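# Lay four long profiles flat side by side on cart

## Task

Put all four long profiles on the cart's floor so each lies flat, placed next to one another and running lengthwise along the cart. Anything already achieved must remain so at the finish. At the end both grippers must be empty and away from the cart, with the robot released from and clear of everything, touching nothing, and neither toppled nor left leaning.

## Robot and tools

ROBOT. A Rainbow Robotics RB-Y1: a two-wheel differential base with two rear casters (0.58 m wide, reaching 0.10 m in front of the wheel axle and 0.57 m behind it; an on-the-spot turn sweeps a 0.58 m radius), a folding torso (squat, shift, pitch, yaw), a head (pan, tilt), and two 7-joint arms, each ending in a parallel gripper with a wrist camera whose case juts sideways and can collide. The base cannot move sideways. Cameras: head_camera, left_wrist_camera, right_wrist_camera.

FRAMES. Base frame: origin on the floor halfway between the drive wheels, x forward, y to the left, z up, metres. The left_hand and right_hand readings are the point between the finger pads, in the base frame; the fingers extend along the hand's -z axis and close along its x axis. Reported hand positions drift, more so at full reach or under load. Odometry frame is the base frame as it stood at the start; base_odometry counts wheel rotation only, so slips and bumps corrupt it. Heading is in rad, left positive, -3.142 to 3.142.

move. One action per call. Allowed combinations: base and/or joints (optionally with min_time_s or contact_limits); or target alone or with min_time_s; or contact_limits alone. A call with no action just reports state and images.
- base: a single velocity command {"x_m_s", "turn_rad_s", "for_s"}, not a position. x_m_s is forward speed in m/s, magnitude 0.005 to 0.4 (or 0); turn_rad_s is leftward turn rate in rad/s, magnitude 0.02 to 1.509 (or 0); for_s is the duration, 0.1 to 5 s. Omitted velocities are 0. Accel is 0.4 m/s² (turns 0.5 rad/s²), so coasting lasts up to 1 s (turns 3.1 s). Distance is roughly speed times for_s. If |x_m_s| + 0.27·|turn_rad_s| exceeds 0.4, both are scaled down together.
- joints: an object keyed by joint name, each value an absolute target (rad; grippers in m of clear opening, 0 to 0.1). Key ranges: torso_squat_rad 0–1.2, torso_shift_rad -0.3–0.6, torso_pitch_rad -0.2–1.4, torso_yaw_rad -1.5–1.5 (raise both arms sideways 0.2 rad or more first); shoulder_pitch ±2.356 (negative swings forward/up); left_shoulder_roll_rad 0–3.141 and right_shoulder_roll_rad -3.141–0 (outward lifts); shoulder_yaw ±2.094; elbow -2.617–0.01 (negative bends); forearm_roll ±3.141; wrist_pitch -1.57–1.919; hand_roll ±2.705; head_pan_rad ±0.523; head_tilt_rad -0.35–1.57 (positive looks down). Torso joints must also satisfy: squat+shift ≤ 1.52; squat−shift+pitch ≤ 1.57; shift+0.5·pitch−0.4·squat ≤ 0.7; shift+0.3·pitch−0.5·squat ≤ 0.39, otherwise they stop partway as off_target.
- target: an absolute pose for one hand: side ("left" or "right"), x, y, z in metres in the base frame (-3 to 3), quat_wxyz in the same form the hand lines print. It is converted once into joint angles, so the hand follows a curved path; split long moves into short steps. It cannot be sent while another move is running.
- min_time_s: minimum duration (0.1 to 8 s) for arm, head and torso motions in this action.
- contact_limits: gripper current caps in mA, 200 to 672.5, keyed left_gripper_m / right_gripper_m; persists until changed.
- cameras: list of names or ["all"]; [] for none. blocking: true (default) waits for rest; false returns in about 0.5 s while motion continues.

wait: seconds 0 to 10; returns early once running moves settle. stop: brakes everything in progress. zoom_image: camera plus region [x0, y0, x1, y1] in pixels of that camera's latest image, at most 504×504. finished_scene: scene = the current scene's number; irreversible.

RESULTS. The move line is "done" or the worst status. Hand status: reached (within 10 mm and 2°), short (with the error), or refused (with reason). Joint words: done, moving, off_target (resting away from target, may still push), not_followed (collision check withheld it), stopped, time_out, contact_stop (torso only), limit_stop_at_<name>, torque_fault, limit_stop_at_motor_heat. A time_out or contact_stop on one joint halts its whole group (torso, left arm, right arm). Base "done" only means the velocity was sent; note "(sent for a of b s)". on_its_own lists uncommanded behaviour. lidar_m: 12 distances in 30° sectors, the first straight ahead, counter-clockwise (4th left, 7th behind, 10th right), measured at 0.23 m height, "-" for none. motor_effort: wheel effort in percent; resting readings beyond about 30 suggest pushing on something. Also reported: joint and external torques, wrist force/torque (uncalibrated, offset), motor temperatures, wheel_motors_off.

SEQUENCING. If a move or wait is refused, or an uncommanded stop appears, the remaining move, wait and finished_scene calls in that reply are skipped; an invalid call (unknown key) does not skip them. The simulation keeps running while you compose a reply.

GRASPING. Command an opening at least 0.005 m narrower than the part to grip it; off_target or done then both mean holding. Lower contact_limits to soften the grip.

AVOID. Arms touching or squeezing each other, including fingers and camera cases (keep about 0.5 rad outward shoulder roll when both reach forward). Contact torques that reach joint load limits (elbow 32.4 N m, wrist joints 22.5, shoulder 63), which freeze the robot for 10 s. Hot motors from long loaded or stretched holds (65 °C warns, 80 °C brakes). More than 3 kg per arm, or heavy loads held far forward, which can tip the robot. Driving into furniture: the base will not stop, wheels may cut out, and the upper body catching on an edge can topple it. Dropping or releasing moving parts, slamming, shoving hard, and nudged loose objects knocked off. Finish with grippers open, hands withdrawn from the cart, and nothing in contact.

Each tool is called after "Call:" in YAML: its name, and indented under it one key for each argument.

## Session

Call:
move:
  cameras: ["all"]

Call:
move:
  joints: {"head_pan_rad":0.52,"head_tilt_rad":0.35}
  cameras: ["head_camera"]

Call:
move:
  joints: {"head_pan_rad":-0.52,"head_tilt_rad":0.35}
  cameras: ["head_camera"]

Scene clock: 0.00 s.
Joint torques (N m): no reading
External joint torques (N m): no reading
Motor temperatures (°C): left_arm=[34 33 33 38 43 38 41] | right_arm=[36 38 31 37 38 39 36]
Wrist force (N): no reading
Wrist torque (N m): no reading
Wrist force, peak (N): no reading
base_odometry: x=+0.000 y=+0.000 heading=+0.000
lidar_m: 0.68 1.03 1.15 4.51 1.57 1.14 1.07 1.11 1.51 3.96 0.98 0.70
base_status: not commanded
joint_positions: torso_squat_rad=+0.350 torso_shift_rad=+0.000 torso_pitch_rad=+0.000 torso_yaw_rad=+0.000 left_shoulder_pitch_rad=+0.027 left_shoulder_roll_rad=+0.023 left_shoulder_yaw_rad=+0.023 left_elbow_rad=-0.260 left_forearm_roll_rad=+0.047 left_wrist_pitch_rad=-0.042 left_hand_roll_rad=+0.019 left_gripper_m=+0.101 right_shoulder_pitch_rad=+0.050 right_shoulder_roll_rad=-0.019 right_shoulder_yaw_rad=+0.014 right_elbow_rad=-0.220 right_forearm_roll_rad=+0.030 right_wrist_pitch_rad=-0.021 right_hand_roll_rad=+0.014 right_gripper_m=+0.100 head_pan_rad=+0.000 head_tilt_rad=+0.400
joint_status: not commanded
wheel_motors_off: 0
motor_effort: left_wheel=+1 right_wheel=-1
chest: x=-0.2280 y=+0.0003 z=+1.2475 quat_wxyz=(+1.000, +0.000, +0.000, +0.000) (m; base frame)
left_hand: x=-0.1122 y=+0.2419 z=+0.5729 quat_wxyz=(+0.989, +0.010, -0.138, +0.047) (m; base frame)
right_hand: x=-0.1521 y=-0.2342 z=+0.5669 quat_wxyz=(+0.995, -0.011, -0.097, +0.022) (m; base frame)
pictures: head_camera, left_wrist_camera, right_wrist_camera
camera_calibration:
left_wrist_camera: T_world_to_cam=[[0.945368, 0.108874, 0.307288, -0.0969478], [-0.0443291, -0.890901, 0.45203, -0.0164797], [0.322978, -0.440956, -0.837403, 0.701415], [0, 0, 0, 1]] pos_world=[-0.135621, 0.305167, 0.624607]
right_wrist_camera: T_world_to_cam=[[-0.979681, -0.0284207, -0.19854, -0.0414671], [-0.111214, 0.900761, 0.419835, -0.0137288], [0.166905, 0.433384, -0.885619, 0.703067], [0, 0, 0, 1]] pos_world=[-0.159497, -0.293511, 0.620181]

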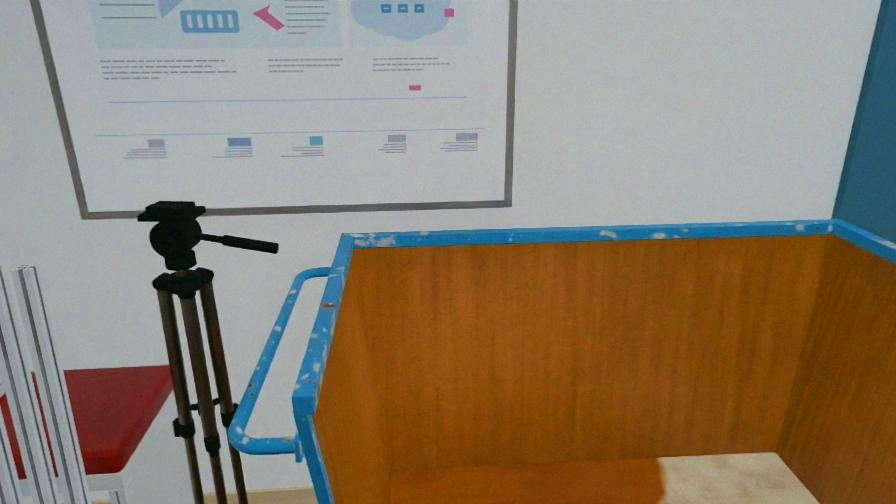

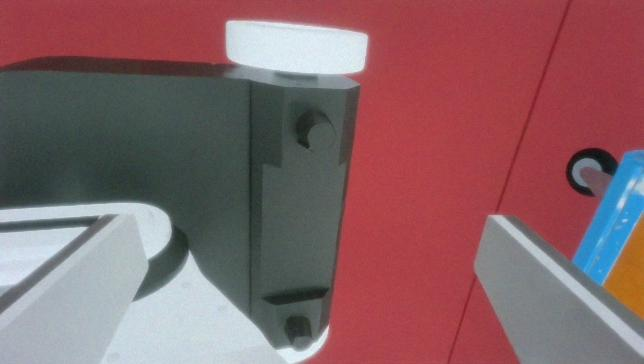

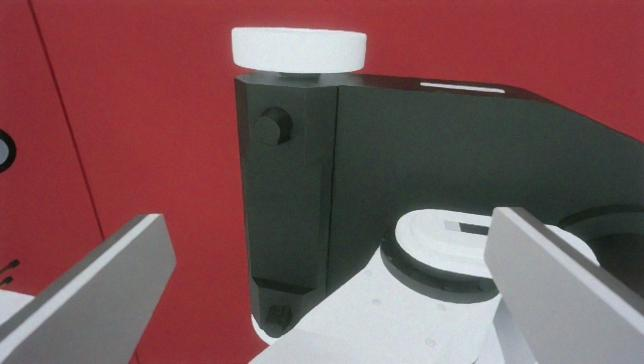

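Scene clock: 1.03 s.
Joint torques (N m): left_arm=[-1.83 0.65 -0.2 -1.43 -0.19 -0.58 0.18] | right_arm=[-1.75 -0.68 0.51 -0.99 0.23 -0.37 -0.21]
External joint torques (N m): left_arm=[0.34 -0.18 -0.27 -0.1 -0.2 0.03 0.2] | right_arm=[-0.53 0.34 0.58 -0.37 0.19 0.07 -0.22]
Wrist force (N): left_arm=[-3.1 0.3 -8.6] | right_arm=[-6.2 -4.5 -11.8]
Wrist torque (N m): left_arm=[-0.30 -0.37 0.21] | right_arm=[0.06 -0.55 -0.36]
Wrist force, peak (N): left_arm=[-2.8 0.5 -9.0] | right_arm=[-6.5 -4.6 -12.1]
move: done
base_odometry: x=+0.000 y=+0.000 heading=+0.000
lidar_m: 0.67 1.04 1.15 4.51 1.58 1.13 1.08 1.11 1.51 3.97 0.98 0.71
base_status: not commanded
joint_positions: torso_squat_rad=+0.350 torso_shift_rad=+0.000 torso_pitch_rad=+0.000 torso_yaw_rad=+0.000 left_shoulder_pitch_rad=+0.027 left_shoulder_roll_rad=+0.023 left_shoulder_yaw_rad=+0.023 left_elbow_rad=-0.260 left_forearm_roll_rad=+0.047 left_wrist_pitch_rad=-0.042 left_hand_roll_rad=+0.019 left_gripper_m=+0.101 right_shoulder_pitch_rad=+0.050 right_shoulder_roll_rad=-0.019 right_shoulder_yaw_rad=+0.014 right_elbow_rad=-0.220 right_forearm_roll_rad=+0.030 right_wrist_pitch_rad=-0.021 right_hand_roll_rad=+0.014 right_gripper_m=+0.100 head_pan_rad=+0.520 head_tilt_rad=+0.350
joint_status: all done
wheel_motors_off: 0
motor_effort: left_wheel=+1(2) right_wheel=+0(3)
chest: x=-0.2280 y=+0.0003 z=+1.2475 quat_wxyz=(+1.000, +0.000, +0.000, +0.000) (m; base frame)
left_hand: x=-0.1122 y=+0.2419 z=+0.5729 quat_wxyz=(+0.989, +0.010, -0.138, +0.047) (m; base frame)
right_hand: x=-0.1521 y=-0.2342 z=+0.5669 quat_wxyz=(+0.995, -0.011, -0.097, +0.022) (m; base frame)
pictures: head_camera
camera_calibration:
head_camera: T_world_to_cam=[[0.445692, -0.895086, -0.0134534, 0.117278], [-0.272409, -0.121294, -0.954506, 1.38244], [0.852732, 0.42908, -0.297889, 0.547896], [0, 0, 0, 1]] pos_world=[-0.142891, 0.0375645, 1.48433]

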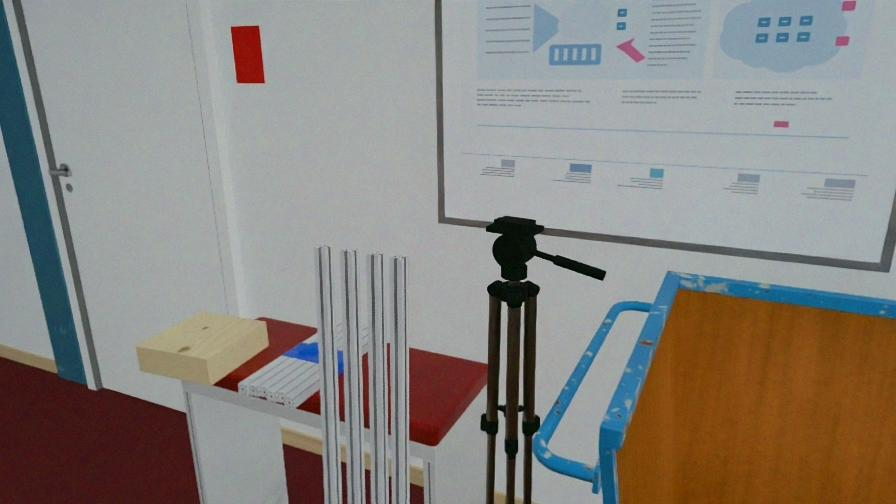

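Scene clock: 2.40 s.
Joint torques (N m): left_arm=[-1.61 0.89 -0.07 -1.66 -0.47 -0.41 0.04] | right_arm=[-1.58 -0.65 0.49 -1.42 0.14 -0.47 -0.28]
External joint torques (N m): left_arm=[0.56 0.07 -0.14 -0.33 -0.48 0.2 0.05] | right_arm=[-0.36 0.37 0.56 -0.8 0.1 -0.03 -0.29]
Wrist force (N): left_arm=[-2.9 0.2 -8.4] | right_arm=[-6.2 -4.4 -11.8]
Wrist torque (N m): left_arm=[-0.27 -0.37 0.20] | right_arm=[0.05 -0.56 -0.35]
Wrist force, peak (N): left_arm=[-3.0 0.6 -9.0] | right_arm=[-6.4 -4.7 -12.0]
move: done
base_odometry: x=+0.000 y=+0.000 heading=+0.000
lidar_m: 0.68 1.04 1.15 4.52 1.58 1.14 1.07 1.12 1.51 3.97 0.98 0.71
base_status: not commanded
joint_positions: torso_squat_rad=+0.350 torso_shift_rad=+0.000 torso_pitch_rad=+0.000 torso_yaw_rad=+0.000 left_shoulder_pitch_rad=+0.027 left_shoulder_roll_rad=+0.023 left_shoulder_yaw_rad=+0.023 left_elbow_rad=-0.260 left_forearm_roll_rad=+0.047 left_wrist_pitch_rad=-0.042 left_hand_roll_rad=+0.019 left_gripper_m=+0.101 right_shoulder_pitch_rad=+0.050 right_shoulder_roll_rad=-0.019 right_shoulder_yaw_rad=+0.014 right_elbow_rad=-0.220 right_forearm_roll_rad=+0.030 right_wrist_pitch_rad=-0.021 right_hand_roll_rad=+0.014 right_gripper_m=+0.100 head_pan_rad=-0.520 head_tilt_rad=+0.350
joint_status: all done
wheel_motors_off: 0
motor_effort: left_wheel=+1(2) right_wheel=+1(3)
chest: x=-0.2280 y=+0.0003 z=+1.2475 quat_wxyz=(+1.000, +0.000, +0.000, +0.000) (m; base frame)
left_hand: x=-0.1122 y=+0.2419 z=+0.5729 quat_wxyz=(+0.989, +0.010, -0.138, +0.047) (m; base frame)
right_hand: x=-0.1521 y=-0.2342 z=+0.5669 quat_wxyz=(+0.995, -0.011, -0.097, +0.022) (m; base frame)
pictures: head_camera
camera_calibration:
head_camera: T_world_to_cam=[[-0.546187, -0.837554, -0.0135308, -0.0870537], [-0.241896, 0.173169, -0.954724, 1.38886], [0.801977, -0.518185, -0.297184, 0.536816], [0, 0, 0, 1]] pos_world=[-0.142103, -0.0352496, 1.48433]

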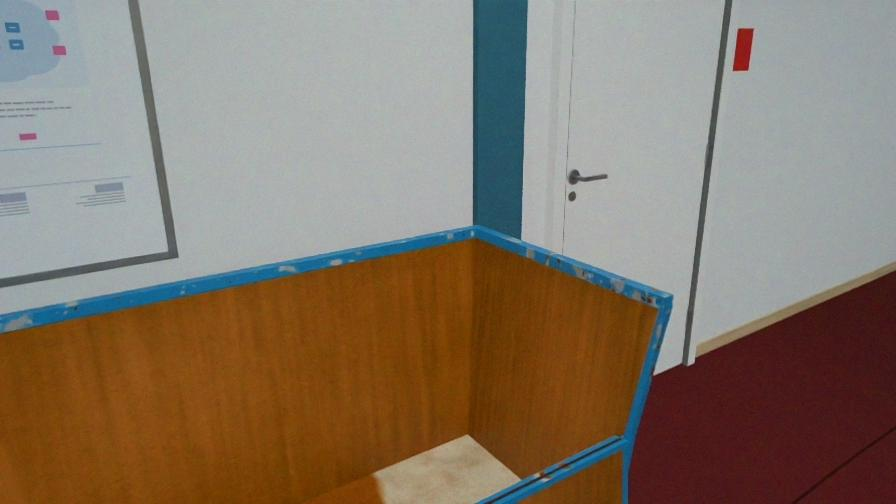

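Call:
move:
  joints: {"head_pan_rad":0.52,"head_tilt_rad":0.85}
  cameras: ["head_camera"]

Call:
move:
  joints: {"head_pan_rad":0.0,"head_tilt_rad":0.85}
  cameras: ["head_camera"]

Scene clock: 18.97 s.
Joint torques (N m): left_arm=[-2.36 1.04 0.06 -1.76 -0.27 -0.32 0.04] | right_arm=[-1.84 -1.18 -0.02 -1.19 0.29 -0.55 -0.19]
External joint torques (N m): left_arm=[-0.19 0.21 -0.01 -0.43 -0.28 0.28 0.06] | right_arm=[-0.63 -0.16 0.06 -0.56 0.25 -0.12 -0.2]
Wrist force (N): left_arm=[-3.0 0.3 -8.8] | right_arm=[-6.3 -4.5 -11.8]
Wrist torque (N m): left_arm=[-0.26 -0.38 0.22] | right_arm=[0.05 -0.56 -0.36]
Wrist force, peak (N): left_arm=[-3.1 0.5 -9.0] | right_arm=[-6.3 -4.6 -12.0]
move: done
base_odometry: x=+0.000 y=+0.000 heading=+0.000
lidar_m: 0.67 1.03 1.16 4.51 1.58 1.15 1.07 1.11 1.51 3.97 0.98 0.70
base_status: not commanded
joint_positions: torso_squat_rad=+0.350 torso_shift_rad=+0.000 torso_pitch_rad=+0.000 torso_yaw_rad=+0.000 left_shoulder_pitch_rad=+0.027 left_shoulder_roll_rad=+0.023 left_shoulder_yaw_rad=+0.023 left_elbow_rad=-0.260 left_forearm_roll_rad=+0.047 left_wrist_pitch_rad=-0.042 left_hand_roll_rad=+0.019 left_gripper_m=+0.101 right_shoulder_pitch_rad=+0.050 right_shoulder_roll_rad=-0.019 right_shoulder_yaw_rad=+0.014 right_elbow_rad=-0.220 right_forearm_roll_rad=+0.030 right_wrist_pitch_rad=-0.021 right_hand_roll_rad=+0.014 right_gripper_m=+0.100 head_pan_rad=+0.520 head_tilt_rad=+0.850
joint_status: all done
wheel_motors_off: 0
motor_effort: left_wheel=+1(2) right_wheel=-2(4)
chest: x=-0.2280 y=+0.0003 z=+1.2475 quat_wxyz=(+1.000, +0.000, +0.000, +0.000) (m; base frame)
left_hand: x=-0.1122 y=+0.2419 z=+0.5729 quat_wxyz=(+0.989, +0.010, -0.138, +0.047) (m; base frame)
right_hand: x=-0.1521 y=-0.2342 z=+0.5669 quat_wxyz=(+0.995, -0.011, -0.097, +0.022) (m; base frame)
pictures: head_camera
camera_calibration:
head_camera: T_world_to_cam=[[0.44598, -0.894898, 0.0161061, 0.0744678], [-0.638092, -0.330515, -0.695413, 0.93213], [0.627646, 0.299863, -0.71843, 1.11032], [0, 0, 0, 1]] pos_world=[-0.135314, 0.04178, 1.4447]

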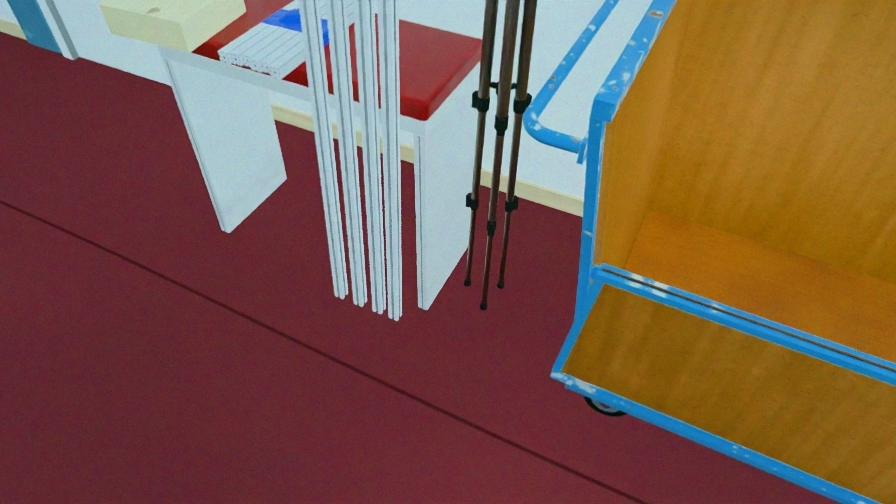

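Scene clock: 20.00 s.
Joint torques (N m): left_arm=[-1.96 1.02 -0.71 -1.58 0.08 -0.42 0.08] | right_arm=[-1.97 -0.55 0.16 -1.44 0.26 -0.62 -0.31]
External joint torques (N m): left_arm=[0.21 0.2 -0.78 -0.25 0.08 0.18 0.1] | right_arm=[-0.76 0.47 0.23 -0.81 0.22 -0.19 -0.32]
Wrist force (N): left_arm=[-2.5 0.5 -8.7] | right_arm=[-6.2 -4.5 -11.8]
Wrist torque (N m): left_arm=[-0.32 -0.31 0.18] | right_arm=[0.06 -0.56 -0.37]
Wrist force, peak (N): left_arm=[-3.0 0.6 -8.9] | right_arm=[-6.4 -4.5 -12.2]
move: done
base_odometry: x=+0.000 y=+0.000 heading=+0.000
lidar_m: 0.67 1.03 1.16 4.51 1.58 1.13 1.07 1.11 1.52 3.96 0.97 0.71
base_status: not commanded
joint_positions: torso_squat_rad=+0.350 torso_shift_rad=+0.000 torso_pitch_rad=+0.000 torso_yaw_rad=+0.000 left_shoulder_pitch_rad=+0.027 left_shoulder_roll_rad=+0.023 left_shoulder_yaw_rad=+0.023 left_elbow_rad=-0.260 left_forearm_roll_rad=+0.047 left_wrist_pitch_rad=-0.042 left_hand_roll_rad=+0.019 left_gripper_m=+0.101 right_shoulder_pitch_rad=+0.050 right_shoulder_roll_rad=-0.019 right_shoulder_yaw_rad=+0.014 right_elbow_rad=-0.220 right_forearm_roll_rad=+0.030 right_wrist_pitch_rad=-0.021 right_hand_roll_rad=+0.014 right_gripper_m=+0.100 head_pan_rad=+0.000 head_tilt_rad=+0.850
joint_status: all done
wheel_motors_off: 0
motor_effort: left_wheel=+1(2) right_wheel=+0(2)
chest: x=-0.2280 y=+0.0003 z=+1.2475 quat_wxyz=(+1.000, +0.000, +0.000, +0.000) (m; base frame)
left_hand: x=-0.1122 y=+0.2419 z=+0.5729 quat_wxyz=(+0.989, +0.010, -0.138, +0.047) (m; base frame)
right_hand: x=-0.1521 y=-0.2342 z=+0.5669 quat_wxyz=(+0.995, -0.011, -0.097, +0.022) (m; base frame)
pictures: head_camera
camera_calibration:
head_camera: T_world_to_cam=[[-0.0575916, -0.998211, 0.0160928, -0.0291906], [-0.717692, 0.0301912, -0.695706, 0.915933], [0.693975, -0.0516165, -0.718146, 1.12374], [0, 0, 0, 1]] pos_world=[-0.124174, 0.0012122, 1.4447]

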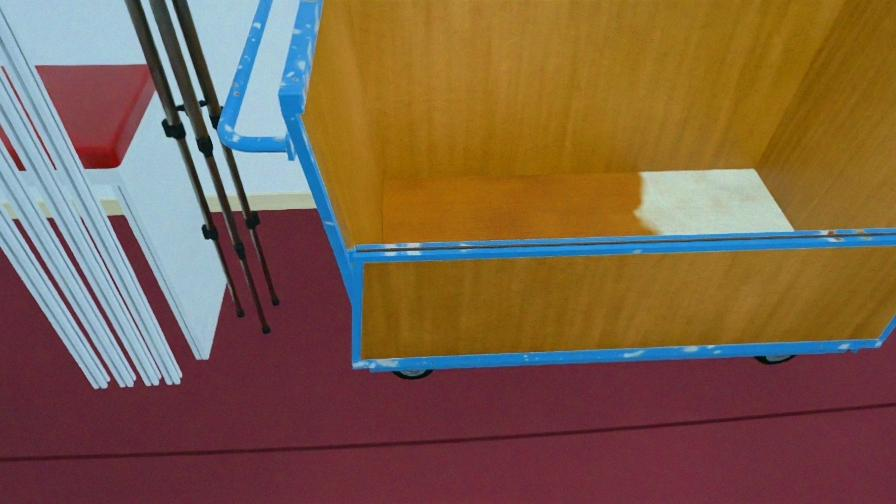

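Call:
move:
  base: {"turn_rad_s":0.6,"for_s":1.745}
  joints: {"torso_squat_rad":0.8,"torso_pitch_rad":0.8,"torso_shift_rad":0.1,"left_shoulder_pitch_rad":-0.486,"left_shoulder_roll_rad":0.159,"left_shoulder_yaw_rad":0.119,"left_elbow_rad":-1.045,"left_forearm_roll_rad":0.103,"left_wrist_pitch_rad":-0.847,"left_hand_roll_rad":-1.539,"left_gripper_m":0.065,"right_shoulder_pitch_rad":0.6,"right_shoulder_roll_rad":-0.25,"right_elbow_rad":-1.0,"head_pan_rad":0.3,"head_tilt_rad":0.0}
  cameras: ["all"]

Call:
move:
  base: {"x_m_s":0.3,"for_s":1.56}

Call:
move:
  base: {"turn_rad_s":-0.6,"for_s":1.745}
  cameras: ["all"]

Scene clock: 69.80 s.
Joint torques (N m): left_arm=[-2.1 2.16 1.22 -6.67 0.02 -1.88 0.65] | right_arm=[20.92 -5.32 -1.69 5.04 -0.11 0.68 -0.4]
External joint torques (N m): left_arm=[-0.41 -0.44 0.19 -0.37 -0.08 -0.02 0.64] | right_arm=[-2.3 0.47 0.83 -0.15 0.01 -0.02 -0.37]
Wrist force (N): left_arm=[-0.4 -6.0 -3.7] | right_arm=[-2.5 -3.7 -11.5]
Wrist torque (N m): left_arm=[0.06 -0.20 0.24] | right_arm=[0.06 -0.34 -0.31]
Wrist force, peak (N): left_arm=[-6.5 0.0 -8.2] | right_arm=[-7.7 -4.0 -12.2]
move: done
base_odometry: x=+0.000 y=+0.000 heading=+1.039
lidar_m: 1.15 4.63 1.57 1.15 1.09 1.13 1.52 3.88 0.98 0.71 0.68 1.02
base_status: done (sent for 1.73 of 1.73 s)
joint_positions: torso_squat_rad=+0.800 torso_shift_rad=+0.100 torso_pitch_rad=+0.800 torso_yaw_rad=+0.000 left_shoulder_pitch_rad=-0.486 left_shoulder_roll_rad=+0.159 left_shoulder_yaw_rad=+0.119 left_elbow_rad=-1.045 left_forearm_roll_rad=+0.103 left_wrist_pitch_rad=-0.847 left_hand_roll_rad=-1.539 left_gripper_m=+0.065 right_shoulder_pitch_rad=+0.600 right_shoulder_roll_rad=-0.250 right_shoulder_yaw_rad=+0.014 right_elbow_rad=-1.000 right_forearm_roll_rad=+0.030 right_wrist_pitch_rad=-0.021 right_hand_roll_rad=+0.014 right_gripper_m=+0.100 head_pan_rad=+0.300 head_tilt_rad=+0.000
joint_status: all done
wheel_motors_off: 0
motor_effort: left_wheel=+1(32) right_wheel=+14(49)
chest: x=+0.0427 y=+0.0003 z=+0.9813 quat_wxyz=(+0.921, +0.000, +0.389, +0.000) (m; base frame)
left_hand: x=+0.4202 y=+0.2614 z=+0.5548 quat_wxyz=(+0.500, +0.500, -0.500, -0.500) (m; base frame)
right_hand: x=-0.3616 y=-0.4020 z=+0.5375 quat_wxyz=(+0.973, -0.114, +0.185, +0.078) (m; base frame)
pictures: head_camera, left_wrist_camera, right_wrist_camera
camera_calibration:
head_camera: T_world_to_cam=[[0.149177, -0.968338, -0.200171, 0.196985], [-0.689987, 0.0430647, -0.722539, 0.9942], [0.708282, 0.245902, -0.661716, 0.529448], [0, 0, 0, 1]] pos_world=[0.281601, 0.0177406, 1.10812]
left_wrist_camera: T_world_to_cam=[[-0.034882, -0.999168, 0.0211483, 0.263476], [-0.476213, -0.00198668, -0.879328, 0.720395], [0.878638, -0.0407438, -0.475748, -0.0157531], [0, 0, 0, 1]] pos_world=[0.366093, 0.264046, 0.620396]
right_wrist_camera: T_world_to_cam=[[-0.924656, -0.0939147, 0.369042, -0.568782], [-0.00721585, 0.973259, 0.229598, 0.295446], [-0.380736, 0.209636, -0.900607, 0.504756], [0, 0, 0, 1]] pos_world=[-0.331616, -0.446777, 0.596658]

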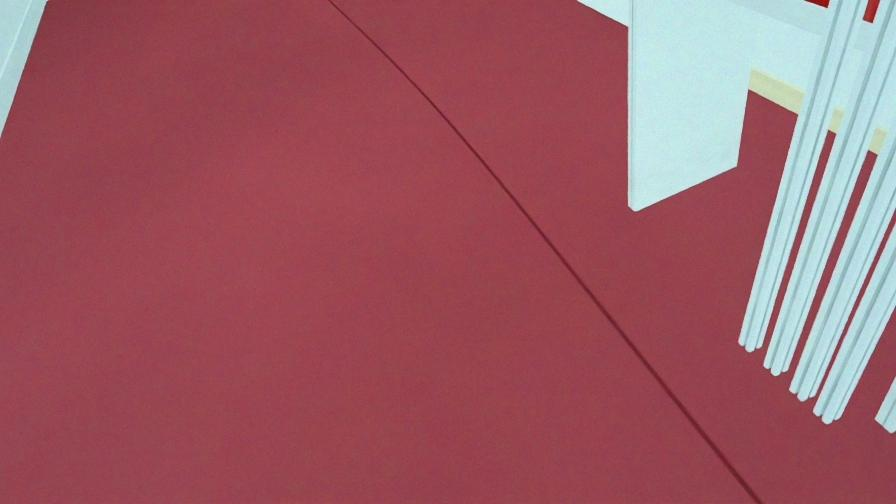

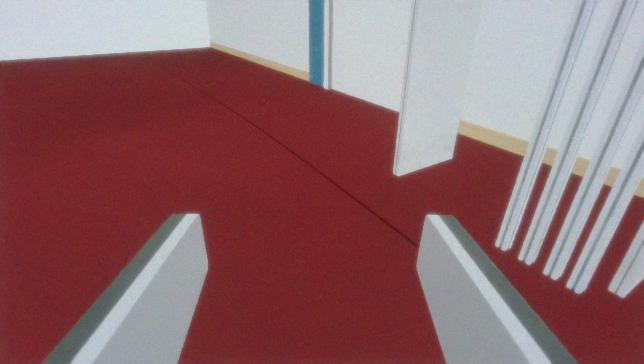

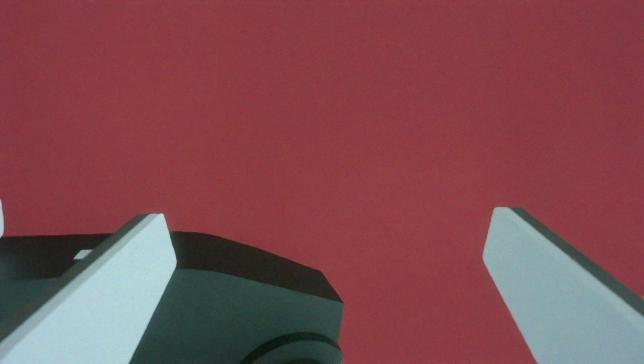

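Scene clock: 72.53 s.
Joint torques (N m): left_arm=[-0.3 2.32 1.24 -6.08 0.14 -1.75 0.55] | right_arm=[21.53 -5.41 -1.15 5.32 0.09 0.72 -0.25]
External joint torques (N m): left_arm=[1.4 -0.27 0.21 0.22 0.04 0.11 0.54] | right_arm=[-1.69 0.38 1.38 0.14 0.21 0.03 -0.23]
Wrist force (N): left_arm=[-0.5 -6.0 -3.8] | right_arm=[-2.6 -3.8 -11.9]
Wrist torque (N m): left_arm=[0.04 -0.21 0.25] | right_arm=[0.07 -0.35 -0.31]
Wrist force, peak (N): left_arm=[-0.6 -6.6 -3.4] | right_arm=[-3.2 -3.4 -12.2]
move: done
base_odometry: x=+0.238 y=+0.405 heading=+1.040
lidar_m: 1.10 4.55 1.95 1.40 1.33 1.38 1.86 4.77 0.64 0.50 0.68 0.62
base_status: done (sent for 1.57 of 1.57 s)
joint_positions: torso_squat_rad=+0.800 torso_shift_rad=+0.100 torso_pitch_rad=+0.800 torso_yaw_rad=+0.000 left_shoulder_pitch_rad=-0.486 left_shoulder_roll_rad=+0.159 left_shoulder_yaw_rad=+0.119 left_elbow_rad=-1.045 left_forearm_roll_rad=+0.103 left_wrist_pitch_rad=-0.847 left_hand_roll_rad=-1.539 left_gripper_m=+0.065 right_shoulder_pitch_rad=+0.600 right_shoulder_roll_rad=-0.250 right_shoulder_yaw_rad=+0.014 right_elbow_rad=-1.000 right_forearm_roll_rad=+0.030 right_wrist_pitch_rad=-0.021 right_hand_roll_rad=+0.014 right_gripper_m=+0.100 head_pan_rad=+0.300 head_tilt_rad=+0.000
joint_status: not commanded
wheel_motors_off: 0
motor_effort: left_wheel=+2(37) right_wheel=-7(52)
chest: x=+0.0427 y=+0.0003 z=+0.9813 quat_wxyz=(+0.921, +0.000, +0.389, +0.000) (m; base frame)
left_hand: x=+0.4203 y=+0.2614 z=+0.5549 quat_wxyz=(+0.500, +0.500, -0.500, -0.500) (m; base frame)
right_hand: x=-0.3615 y=-0.4020 z=+0.5374 quat_wxyz=(+0.973, -0.114, +0.185, +0.078) (m; base frame)
camera_calibration:
head_camera: T_world_to_cam=[[0.149177, -0.968338, -0.200171, 0.196985], [-0.689987, 0.0430647, -0.722539, 0.9942], [0.708282, 0.245902, -0.661716, 0.529448], [0, 0, 0, 1]] pos_world=[0.281601, 0.0177406, 1.10812]
left_wrist_camera: T_world_to_cam=[[-0.0349783, -0.999164, 0.0211845, 0.26349], [-0.475939, -0.00198534, -0.879476, 0.720521], [0.878783, -0.0408451, -0.475471, -0.0159909], [0, 0, 0, 1]] pos_world=[0.366193, 0.264047, 0.620496]
right_wrist_camera: T_world_to_cam=[[-0.924705, -0.093922, 0.368917, -0.568597], [-0.00725781, 0.973261, 0.229589, 0.295462], [-0.380616, 0.209624, -0.90066, 0.504771], [0, 0, 0, 1]] pos_world=[-0.331516, -0.446777, 0.596558]

Scene clock: 75.80 s.
Joint torques (N m): left_arm=[-0.53 2.1 0.47 -6.34 -0.11 -1.74 0.42] | right_arm=[21.09 -5.28 -1.85 5.2 0.19 0.95 -0.28]
External joint torques (N m): left_arm=[1.17 -0.49 -0.56 -0.04 -0.2 0.12 0.41] | right_arm=[-2.13 0.52 0.67 0.02 0.31 0.25 -0.26]
Wrist force (N): left_arm=[-0.6 -6.1 -3.5] | right_arm=[-2.4 -3.6 -11.8]
Wrist torque (N m): left_arm=[0.05 -0.24 0.28] | right_arm=[0.05 -0.32 -0.31]
Wrist force, peak (N): left_arm=[-0.6 -6.5 -3.8] | right_arm=[-2.6 -3.8 -12.2]
move: done
base_odometry: x=+0.238 y=+0.405 heading=+0.000
lidar_m: 0.67 0.61 1.10 4.61 1.94 1.39 1.31 1.37 1.86 4.80 0.64 0.51
base_status: done (sent for 1.73 of 1.73 s)
joint_positions: torso_squat_rad=+0.800 torso_shift_rad=+0.100 torso_pitch_rad=+0.800 torso_yaw_rad=+0.000 left_shoulder_pitch_rad=-0.486 left_shoulder_roll_rad=+0.159 left_shoulder_yaw_rad=+0.119 left_elbow_rad=-1.045 left_forearm_roll_rad=+0.103 left_wrist_pitch_rad=-0.847 left_hand_roll_rad=-1.539 left_gripper_m=+0.065 right_shoulder_pitch_rad=+0.600 right_shoulder_roll_rad=-0.250 right_shoulder_yaw_rad=+0.014 right_elbow_rad=-1.000 right_forearm_roll_rad=+0.030 right_wrist_pitch_rad=-0.021 right_hand_roll_rad=+0.014 right_gripper_m=+0.100 head_pan_rad=+0.300 head_tilt_rad=+0.000
joint_status: not commanded
wheel_motors_off: 0
motor_effort: left_wheel=+13(35) right_wheel=+1(40)
chest: x=+0.0427 y=+0.0003 z=+0.9813 quat_wxyz=(+0.921, +0.000, +0.389, +0.000) (m; base frame)
left_hand: x=+0.4203 y=+0.2614 z=+0.5549 quat_wxyz=(+0.500, +0.500, -0.500, -0.500) (m; base frame)
right_hand: x=-0.3615 y=-0.4020 z=+0.5374 quat_wxyz=(+0.973, -0.114, +0.185, +0.078) (m; base frame)
pictures: head_camera, left_wrist_camera, right_wrist_camera
camera_calibration:
head_camera: T_world_to_cam=[[0.149177, -0.968338, -0.200171, 0.196985], [-0.689987, 0.0430647, -0.722539, 0.9942], [0.708282, 0.245902, -0.661716, 0.529448], [0, 0, 0, 1]] pos_world=[0.281601, 0.0177406, 1.10812]
left_wrist_camera: T_world_to_cam=[[-0.0349773, -0.999164, 0.0211864, 0.263488], [-0.475939, -0.00198758, -0.879476, 0.720521], [0.878783, -0.0408452, -0.475471, -0.0159909], [0, 0, 0, 1]] pos_world=[0.366193, 0.264047, 0.620496]
right_wrist_camera: T_world_to_cam=[[-0.924705, -0.093922, 0.368917, -0.568597], [-0.00725781, 0.973261, 0.229589, 0.295462], [-0.380616, 0.209624, -0.90066, 0.504771], [0, 0, 0, 1]] pos_world=[-0.331516, -0.446777, 0.596558]

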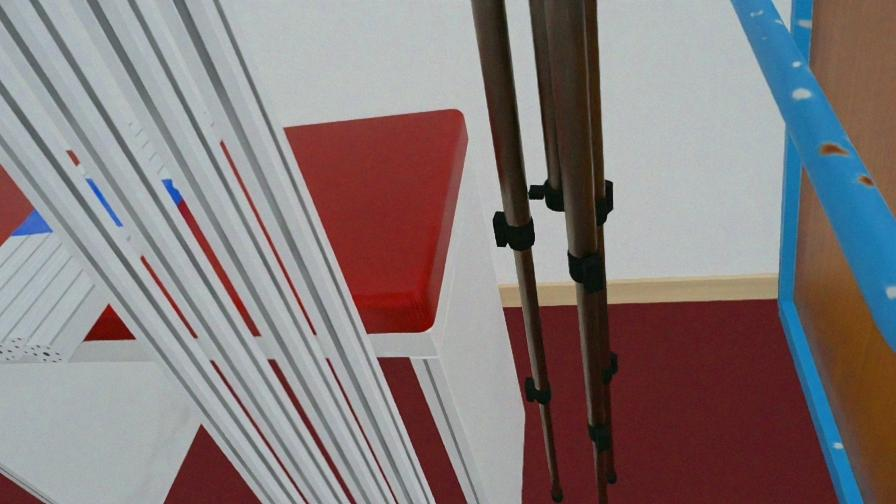

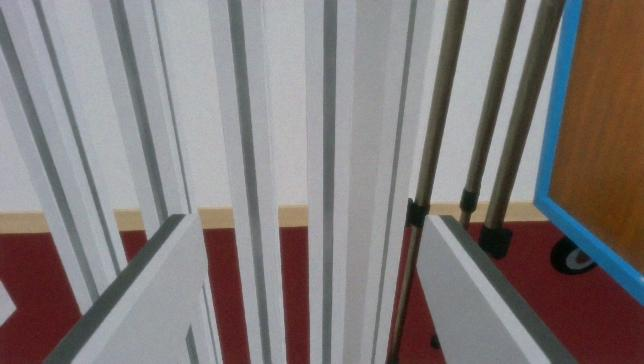

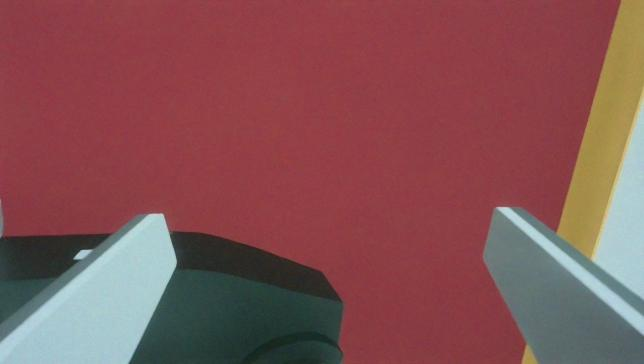

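Call:
zoom_image:
  camera: "left_wrist_camera"
  region: [180, 60, 460, 300]

Scaled by 1.800 from the camera's 644x364 image, which has a finer 920x520 frame.

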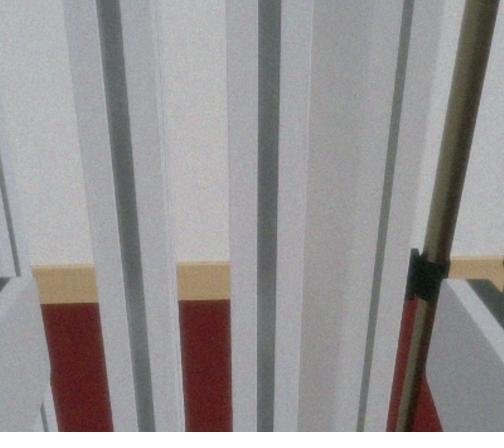

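Call:
move:
  joints: {"left_gripper_m":0.052,"head_pan_rad":0.3,"head_tilt_rad":0.2}

Call:
move:
  target: {"side":"left","x":0.42,"y":0.248,"z":0.555,"quat_wxyz":[0.5,0.5,-0.5,-0.5]}
  min_time_s: 0.8

Call:
move:
  base: {"x_m_s":0.15,"for_s":0.75}
  cameras: ["head_camera","left_wrist_camera"]

Call:
zoom_image:
  camera: "left_wrist_camera"
  region: [180, 60, 460, 300]

Scene clock: 96.50 s.
Joint torques (N m): left_arm=[-1.56 2.54 0.43 -6.48 0.15 -1.8 0.67] | right_arm=[21.61 -5.64 -1.36 4.77 -0.01 0.85 -0.3]
External joint torques (N m): left_arm=[0.13 -0.05 -0.6 -0.18 0.05 0.06 0.66] | right_arm=[-1.61 0.15 1.17 -0.42 0.1 0.15 -0.28]
Wrist force (N): left_arm=[-0.8 -6.0 -3.3] | right_arm=[-2.5 -3.7 -11.6]
Wrist torque (N m): left_arm=[0.06 -0.25 0.24] | right_arm=[0.05 -0.33 -0.31]
Wrist force, peak (N): left_arm=[-0.7 -6.5 -3.8] | right_arm=[-2.6 -3.7 -11.9]
move: done
base_odometry: x=+0.238 y=+0.405 heading=+0.000
lidar_m: 0.67 0.61 1.11 4.61 1.93 1.39 1.31 1.36 1.86 4.81 0.64 0.52
base_status: not commanded
joint_positions: torso_squat_rad=+0.800 torso_shift_rad=+0.100 torso_pitch_rad=+0.800 torso_yaw_rad=+0.000 left_shoulder_pitch_rad=-0.486 left_shoulder_roll_rad=+0.159 left_shoulder_yaw_rad=+0.119 left_elbow_rad=-1.045 left_forearm_roll_rad=+0.103 left_wrist_pitch_rad=-0.847 left_hand_roll_rad=-1.539 left_gripper_m=+0.052 right_shoulder_pitch_rad=+0.600 right_shoulder_roll_rad=-0.250 right_shoulder_yaw_rad=+0.014 right_elbow_rad=-1.000 right_forearm_roll_rad=+0.030 right_wrist_pitch_rad=-0.021 right_hand_roll_rad=+0.014 right_gripper_m=+0.100 head_pan_rad=+0.300 head_tilt_rad=+0.200
joint_status: all done
wheel_motors_off: 0
motor_effort: left_wheel=+13(14) right_wheel=+0(3)
chest: x=+0.0427 y=+0.0003 z=+0.9813 quat_wxyz=(+0.921, +0.000, +0.389, +0.000) (m; base frame)
left_hand: x=+0.4203 y=+0.2614 z=+0.5549 quat_wxyz=(+0.500, +0.500, -0.500, -0.500) (m; base frame)
right_hand: x=-0.3615 y=-0.4020 z=+0.5374 quat_wxyz=(+0.973, -0.114, +0.185, +0.078) (m; base frame)
camera_calibration:
head_camera: T_world_to_cam=[[0.152973, -0.969977, -0.189062, 0.183979], [-0.815309, -0.0157624, -0.578811, 0.860616], [0.558453, 0.242686, -0.793242, 0.70499], [0, 0, 0, 1]] pos_world=[0.27982, 0.0209293, 1.09215]
left_wrist_camera: T_world_to_cam=[[-0.0349773, -0.999164, 0.0211864, 0.263488], [-0.475939, -0.00198758, -0.879476, 0.720521], [0.878783, -0.0408452, -0.475471, -0.0159909], [0, 0, 0, 1]] pos_world=[0.366193, 0.264047, 0.620496]
right_wrist_camera: T_world_to_cam=[[-0.924705, -0.093922, 0.368917, -0.568597], [-0.00725781, 0.973261, 0.229589, 0.295462], [-0.380616, 0.209624, -0.90066, 0.504771], [0, 0, 0, 1]] pos_world=[-0.331516, -0.446777, 0.596558]

Scene clock: 97.63 s.
Joint torques (N m): left_arm=[-2.24 0.95 -0.78 -6.67 -0.35 -1.57 -0.18] | right_arm=[21.4 -5.77 -1.99 5.09 0 0.65 -0.23]
External joint torques (N m): left_arm=[-0.43 -1.03 -1.54 -0.3 -0.42 0.29 -0.2] | right_arm=[-1.83 0.02 0.54 -0.1 0.12 -0.05 -0.21]
Wrist force (N): left_arm=[-0.5 -5.8 -3.3] | right_arm=[-2.5 -3.9 -11.5]
Wrist torque (N m): left_arm=[0.02 -0.23 0.25] | right_arm=[0.08 -0.34 -0.30]
Wrist force, peak (N): left_arm=[-0.4 -6.4 -3.7] | right_arm=[-2.7 -3.9 -11.8]
move: done
base_odometry: x=+0.238 y=+0.405 heading=+0.000
lidar_m: 0.67 0.62 1.11 4.62 1.93 1.38 1.32 1.36 1.84 4.80 0.63 0.51
base_status: not commanded
joint_positions: torso_squat_rad=+0.800 torso_shift_rad=+0.100 torso_pitch_rad=+0.800 torso_yaw_rad=+0.000 left_shoulder_pitch_rad=-0.486 left_shoulder_roll_rad=+0.131 left_shoulder_yaw_rad=+0.115 left_elbow_rad=-1.055 left_forearm_roll_rad=+0.098 left_wrist_pitch_rad=-0.842 left_hand_roll_rad=-1.564 left_gripper_m=+0.052 right_shoulder_pitch_rad=+0.600 right_shoulder_roll_rad=-0.250 right_shoulder_yaw_rad=+0.014 right_elbow_rad=-1.000 right_forearm_roll_rad=+0.030 right_wrist_pitch_rad=-0.021 right_hand_roll_rad=+0.014 right_gripper_m=+0.100 head_pan_rad=+0.300 head_tilt_rad=+0.200
joint_status: all done
wheel_motors_off: 0
motor_effort: left_wheel=+13(13) right_wheel=-1(4)
chest: x=+0.0427 y=+0.0003 z=+0.9813 quat_wxyz=(+0.921, +0.000, +0.389, +0.000) (m; base frame)
left_hand: x=+0.4200 y=+0.2484 z=+0.5551 quat_wxyz=(+0.500, +0.500, -0.500, -0.500) (m; base frame)
left_hand_status: reached (checked arc, planned for 0.8 s): 0 mm and 0.0 deg off.
right_hand: x=-0.3615 y=-0.4020 z=+0.5374 quat_wxyz=(+0.973, -0.114, +0.185, +0.078) (m; base frame)
camera_calibration:
head_camera: T_world_to_cam=[[0.152973, -0.969977, -0.189062, 0.183979], [-0.815309, -0.0157624, -0.578811, 0.860616], [0.558453, 0.242686, -0.793242, 0.70499], [0, 0, 0, 1]] pos_world=[0.27982, 0.0209293, 1.09215]
left_wrist_camera: T_world_to_cam=[[-0.0344089, -0.999192, 0.0207638, 0.250544], [-0.47562, -0.00190082, -0.879649, 0.720497], [0.878978, -0.0401434, -0.47517, -0.0165954], [0, 0, 0, 1]] pos_world=[0.365891, 0.251045, 0.620696]
right_wrist_camera: T_world_to_cam=[[-0.924705, -0.093922, 0.368917, -0.568597], [-0.00725781, 0.973261, 0.229589, 0.295462], [-0.380616, 0.209624, -0.90066, 0.504771], [0, 0, 0, 1]] pos_world=[-0.331516, -0.446777, 0.596558]

Scene clock: 99.27 s.
Joint torques (N m): left_arm=[-1.17 0.73 -0.64 -6.54 -0.39 -1.85 -0.22] | right_arm=[21.21 -5.99 -1.47 5.01 0.19 0.69 -0.11]
External joint torques (N m): left_arm=[0.65 -1.25 -1.41 -0.17 -0.46 0.01 -0.23] | right_arm=[-2.01 -0.2 1.05 -0.17 0.31 0 -0.09]
Wrist force (N): left_arm=[-0.3 -5.9 -3.4] | right_arm=[-2.4 -3.9 -11.8]
Wrist torque (N m): left_arm=[0.05 -0.20 0.24] | right_arm=[0.07 -0.34 -0.31]
Wrist force, peak (N): left_arm=[-0.7 -6.4 -4.0] | right_arm=[-2.8 -3.8 -11.9]
move: done
base_odometry: x=+0.353 y=+0.405 heading=+0.000
lidar_m: 0.60 0.51 1.05 4.19 2.10 1.52 1.43 1.48 2.00 1.33 0.47 0.41
base_status: done (sent for 0.77 of 0.77 s)
joint_positions: torso_squat_rad=+0.800 torso_shift_rad=+0.100 torso_pitch_rad=+0.800 torso_yaw_rad=+0.000 left_shoulder_pitch_rad=-0.487 left_shoulder_roll_rad=+0.131 left_shoulder_yaw_rad=+0.115 left_elbow_rad=-1.056 left_forearm_roll_rad=+0.098 left_wrist_pitch_rad=-0.842 left_hand_roll_rad=-1.564 left_gripper_m=+0.052 right_shoulder_pitch_rad=+0.600 right_shoulder_roll_rad=-0.250 right_shoulder_yaw_rad=+0.014 right_elbow_rad=-1.000 right_forearm_roll_rad=+0.030 right_wrist_pitch_rad=-0.021 right_hand_roll_rad=+0.014 right_gripper_m=+0.100 head_pan_rad=+0.300 head_tilt_rad=+0.200
joint_status: not commanded
wheel_motors_off: 0
motor_effort: left_wheel=-4(47) right_wheel=+4(39)
chest: x=+0.0427 y=+0.0003 z=+0.9813 quat_wxyz=(+0.921, +0.000, +0.389, +0.000) (m; base frame)
left_hand: x=+0.4202 y=+0.2483 z=+0.5552 quat_wxyz=(+0.500, +0.500, -0.500, -0.500) (m; base frame)
right_hand: x=-0.3615 y=-0.4020 z=+0.5374 quat_wxyz=(+0.973, -0.114, +0.185, +0.078) (m; base frame)
pictures: head_camera, left_wrist_camera
camera_calibration:
head_camera: T_world_to_cam=[[0.152973, -0.969977, -0.189062, 0.183979], [-0.815309, -0.0157624, -0.578811, 0.860616], [0.558453, 0.242686, -0.793242, 0.70499], [0, 0, 0, 1]] pos_world=[0.27982, 0.0209293, 1.09215]
left_wrist_camera: T_world_to_cam=[[-0.0345927, -0.999184, 0.0208427, 0.250466], [-0.475305, -0.0018973, -0.879819, 0.720669], [0.879141, -0.040342, -0.474851, -0.0169353], [0, 0, 0, 1]] pos_world=[0.36609, 0.250945, 0.620796]

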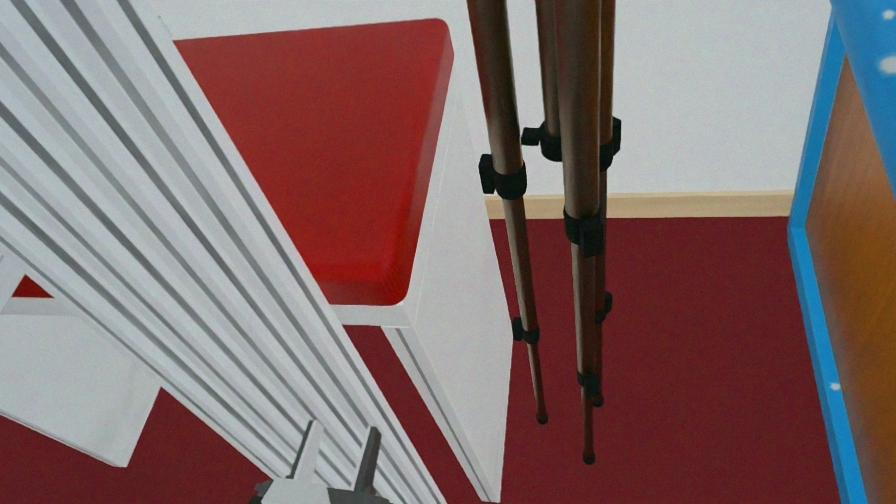

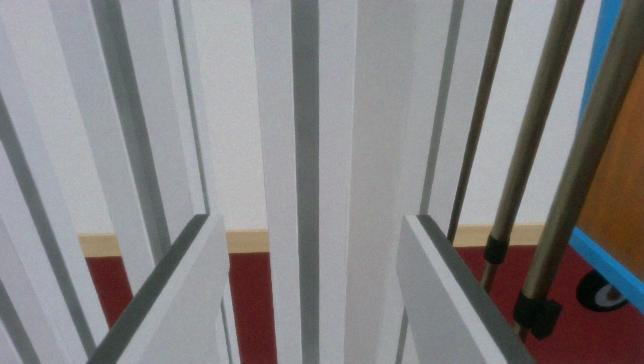

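Scaled by 1.800 from the camera's 644x364 image, which has a finer 920x520 frame.

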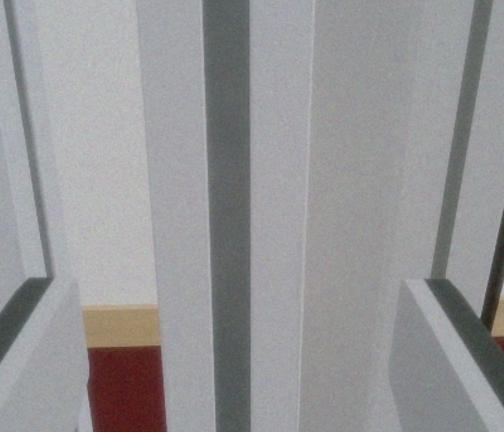

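Call:
move:
  target: {"side":"left","x":0.42,"y":0.2505,"z":0.555,"quat_wxyz":[0.5,0.5,-0.5,-0.5]}
  min_time_s: 0.5

Call:
move:
  base: {"x_m_s":0.1,"for_s":0.62}
  cameras: ["left_wrist_camera"]

Call:
zoom_image:
  camera: "left_wrist_camera"
  region: [180, 60, 460, 300]

Scene clock: 107.37 s.
Joint torques (N m): left_arm=[-0.97 3.12 0.92 -6.04 0.53 -1.91 0.59] | right_arm=[21.74 -5.8 -1.46 5.35 -0.01 0.69 -0.33]
External joint torques (N m): left_arm=[0.83 1.05 0.11 0.33 0.46 -0.05 0.58] | right_arm=[-1.48 -0.01 1.06 0.17 0.11 0 -0.31]
Wrist force (N): left_arm=[-0.6 -6.0 -3.7] | right_arm=[-2.4 -3.7 -11.8]
Wrist torque (N m): left_arm=[0.06 -0.24 0.24] | right_arm=[0.05 -0.33 -0.31]
Wrist force, peak (N): left_arm=[-0.6 -6.4 -3.7] | right_arm=[-2.5 -3.8 -12.0]
move: done
base_odometry: x=+0.353 y=+0.405 heading=+0.000
lidar_m: 0.61 0.52 1.04 4.21 2.11 1.51 1.43 1.49 1.99 1.31 0.48 0.42
base_status: not commanded
joint_positions: torso_squat_rad=+0.800 torso_shift_rad=+0.100 torso_pitch_rad=+0.800 torso_yaw_rad=+0.000 left_shoulder_pitch_rad=-0.486 left_shoulder_roll_rad=+0.135 left_shoulder_yaw_rad=+0.115 left_elbow_rad=-1.054 left_forearm_roll_rad=+0.099 left_wrist_pitch_rad=-0.842 left_hand_roll_rad=-1.561 left_gripper_m=+0.052 right_shoulder_pitch_rad=+0.600 right_shoulder_roll_rad=-0.250 right_shoulder_yaw_rad=+0.014 right_elbow_rad=-1.000 right_forearm_roll_rad=+0.030 right_wrist_pitch_rad=-0.021 right_hand_roll_rad=+0.014 right_gripper_m=+0.100 head_pan_rad=+0.300 head_tilt_rad=+0.200
joint_status: all done
wheel_motors_off: 0
motor_effort: left_wheel=-4(5) right_wheel=+4(6)
chest: x=+0.0427 y=+0.0003 z=+0.9813 quat_wxyz=(+0.921, +0.000, +0.389, +0.000) (m; base frame)
left_hand: x=+0.4201 y=+0.2502 z=+0.5550 quat_wxyz=(+0.500, +0.500, -0.500, -0.500) (m; base frame)
left_hand_status: reached (checked arc, planned for 0.5 s): 0 mm and 0.0 deg off.
right_hand: x=-0.3615 y=-0.4020 z=+0.5374 quat_wxyz=(+0.973, -0.114, +0.185, +0.078) (m; base frame)
camera_calibration:
head_camera: T_world_to_cam=[[0.152973, -0.969977, -0.189062, 0.183979], [-0.815309, -0.0157624, -0.578811, 0.860616], [0.558453, 0.242686, -0.793242, 0.70499], [0, 0, 0, 1]] pos_world=[0.27982, 0.0209293, 1.09215]
left_wrist_camera: T_world_to_cam=[[-0.0345788, -0.99918, 0.021085, 0.252209], [-0.475822, -0.0020935, -0.879539, 0.720515], [0.878862, -0.0404461, -0.475359, -0.0164234], [0, 0, 0, 1]] pos_world=[0.365992, 0.252846, 0.620596]
right_wrist_camera: T_world_to_cam=[[-0.924704, -0.0940123, 0.368896, -0.568624], [-0.00734396, 0.973252, 0.229622, 0.295409], [-0.380616, 0.209623, -0.900661, 0.504771], [0, 0, 0, 1]] pos_world=[-0.331516, -0.446777, 0.596558]

Scene clock: 108.97 s.
Joint torques (N m): left_arm=[-1.38 3.09 1.8 -6.31 0.32 -1.83 0.45] | right_arm=[21.65 -5.26 -1.69 5.05 0.04 0.71 -0.22]
External joint torques (N m): left_arm=[0.41 1.02 0.99 0.05 0.25 0.03 0.44] | right_arm=[-1.57 0.52 0.83 -0.13 0.16 0.02 -0.2]
Wrist force (N): left_arm=[-0.8 -6.1 -3.6] | right_arm=[-2.8 -3.7 -11.7]
Wrist torque (N m): left_arm=[0.08 -0.25 0.26] | right_arm=[0.06 -0.38 -0.31]
Wrist force, peak (N): left_arm=[-0.8 -6.6 -3.9] | right_arm=[-2.6 -3.6 -12.0]
move: done
base_odometry: x=+0.416 y=+0.405 heading=+0.000
lidar_m: 0.54 0.46 0.57 3.94 2.18 1.58 1.49 1.54 2.09 1.07 0.39 0.36
base_status: done (sent for 0.63 of 0.63 s)
joint_positions: torso_squat_rad=+0.800 torso_shift_rad=+0.100 torso_pitch_rad=+0.800 torso_yaw_rad=+0.000 left_shoulder_pitch_rad=-0.486 left_shoulder_roll_rad=+0.135 left_shoulder_yaw_rad=+0.115 left_elbow_rad=-1.054 left_forearm_roll_rad=+0.099 left_wrist_pitch_rad=-0.842 left_hand_roll_rad=-1.561 left_gripper_m=+0.052 right_shoulder_pitch_rad=+0.600 right_shoulder_roll_rad=-0.250 right_shoulder_yaw_rad=+0.014 right_elbow_rad=-1.000 right_forearm_roll_rad=+0.030 right_wrist_pitch_rad=-0.021 right_hand_roll_rad=+0.014 right_gripper_m=+0.100 head_pan_rad=+0.300 head_tilt_rad=+0.200
joint_status: not commanded
wheel_motors_off: 0
motor_effort: left_wheel=-6(21) right_wheel=+3(39)
chest: x=+0.0427 y=+0.0003 z=+0.9813 quat_wxyz=(+0.921, +0.000, +0.389, +0.000) (m; base frame)
left_hand: x=+0.4200 y=+0.2503 z=+0.5550 quat_wxyz=(+0.500, +0.500, -0.500, -0.500) (m; base frame)
right_hand: x=-0.3615 y=-0.4020 z=+0.5374 quat_wxyz=(+0.973, -0.114, +0.185, +0.078) (m; base frame)
pictures: left_wrist_camera
camera_calibration:
left_wrist_camera: T_world_to_cam=[[-0.0345343, -0.999184, 0.020956, 0.25227], [-0.475938, -0.00199579, -0.879477, 0.720446], [0.878801, -0.0403458, -0.475481, -0.0162632], [0, 0, 0, 1]] pos_world=[0.365892, 0.252846, 0.620596]

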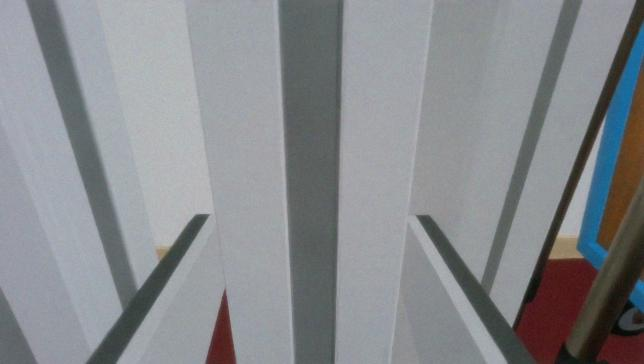

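Scaled by 1.800 from the camera's 644x364 image, which has a finer 920x520 frame.

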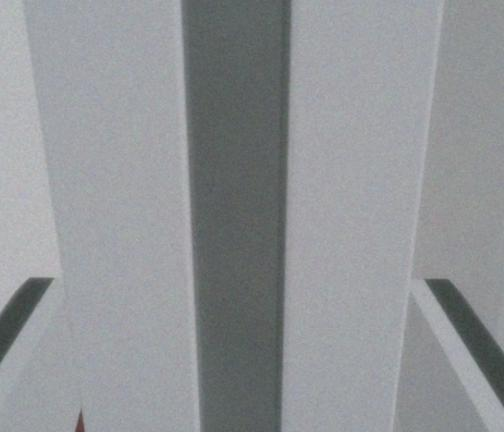

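Call:
move:
  joints: {"left_gripper_m":0.018}
  cameras: ["left_wrist_camera"]

Scene clock: 115.30 s.
Joint torques (N m): left_arm=[-1.07 2.97 1.14 -6.32 -0.07 -2.11 -0.17] | right_arm=[22.2 -5.63 -1.96 5.27 0.21 0.73 -0.24]
External joint torques (N m): left_arm=[0.72 0.9 0.34 0.05 -0.14 -0.24 -0.18] | right_arm=[-1.02 0.15 0.56 0.09 0.33 0.03 -0.22]
Wrist force (N): left_arm=[1.0 -5.8 -3.5] | right_arm=[-2.4 -3.7 -11.7]
Wrist torque (N m): left_arm=[-0.02 -0.19 0.99] | right_arm=[0.04 -0.33 -0.31]
Wrist force, peak (N): left_arm=[-0.3 -6.7 -3.5] | right_arm=[-2.5 -3.7 -12.0]
move: off_target
base_odometry: x=+0.416 y=+0.405 heading=+0.000
lidar_m: 0.53 0.46 0.57 3.95 2.19 1.58 1.50 1.54 2.10 1.07 0.38 0.37
base_status: not commanded
joint_positions: torso_squat_rad=+0.800 torso_shift_rad=+0.100 torso_pitch_rad=+0.800 torso_yaw_rad=+0.000 left_shoulder_pitch_rad=-0.486 left_shoulder_roll_rad=+0.135 left_shoulder_yaw_rad=+0.115 left_elbow_rad=-1.054 left_forearm_roll_rad=+0.099 left_wrist_pitch_rad=-0.842 left_hand_roll_rad=-1.560 left_gripper_m=+0.031 right_shoulder_pitch_rad=+0.600 right_shoulder_roll_rad=-0.250 right_shoulder_yaw_rad=+0.014 right_elbow_rad=-1.000 right_forearm_roll_rad=+0.030 right_wrist_pitch_rad=-0.021 right_hand_roll_rad=+0.014 right_gripper_m=+0.100 head_pan_rad=+0.300 head_tilt_rad=+0.200
joint_status: left_gripper_m off_target (ended at +0.031, target +0.018)
wheel_motors_off: 0
motor_effort: left_wheel=-7(8) right_wheel=+4(5)
chest: x=+0.0427 y=+0.0003 z=+0.9813 quat_wxyz=(+0.921, +0.000, +0.389, +0.000) (m; base frame)
left_hand: x=+0.4200 y=+0.2503 z=+0.5550 quat_wxyz=(+0.500, +0.500, -0.500, -0.500) (m; base frame)
right_hand: x=-0.3615 y=-0.4020 z=+0.5374 quat_wxyz=(+0.973, -0.114, +0.185, +0.078) (m; base frame)
pictures: left_wrist_camera
camera_calibration:
left_wrist_camera: T_world_to_cam=[[-0.0344845, -0.999179, 0.0212681, 0.252157], [-0.475945, -0.00229385, -0.879472, 0.720521], [0.878799, -0.0404506, -0.475475, -0.0162353], [0, 0, 0, 1]] pos_world=[0.365892, 0.252946, 0.620596]

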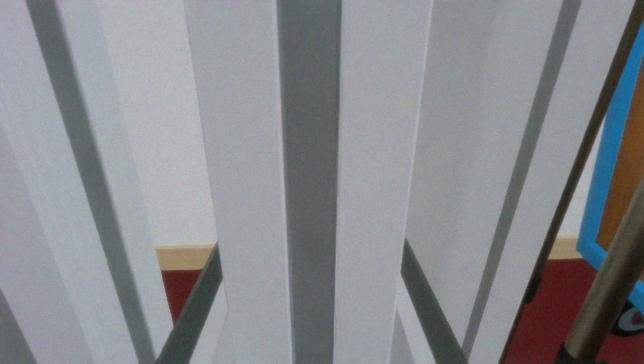

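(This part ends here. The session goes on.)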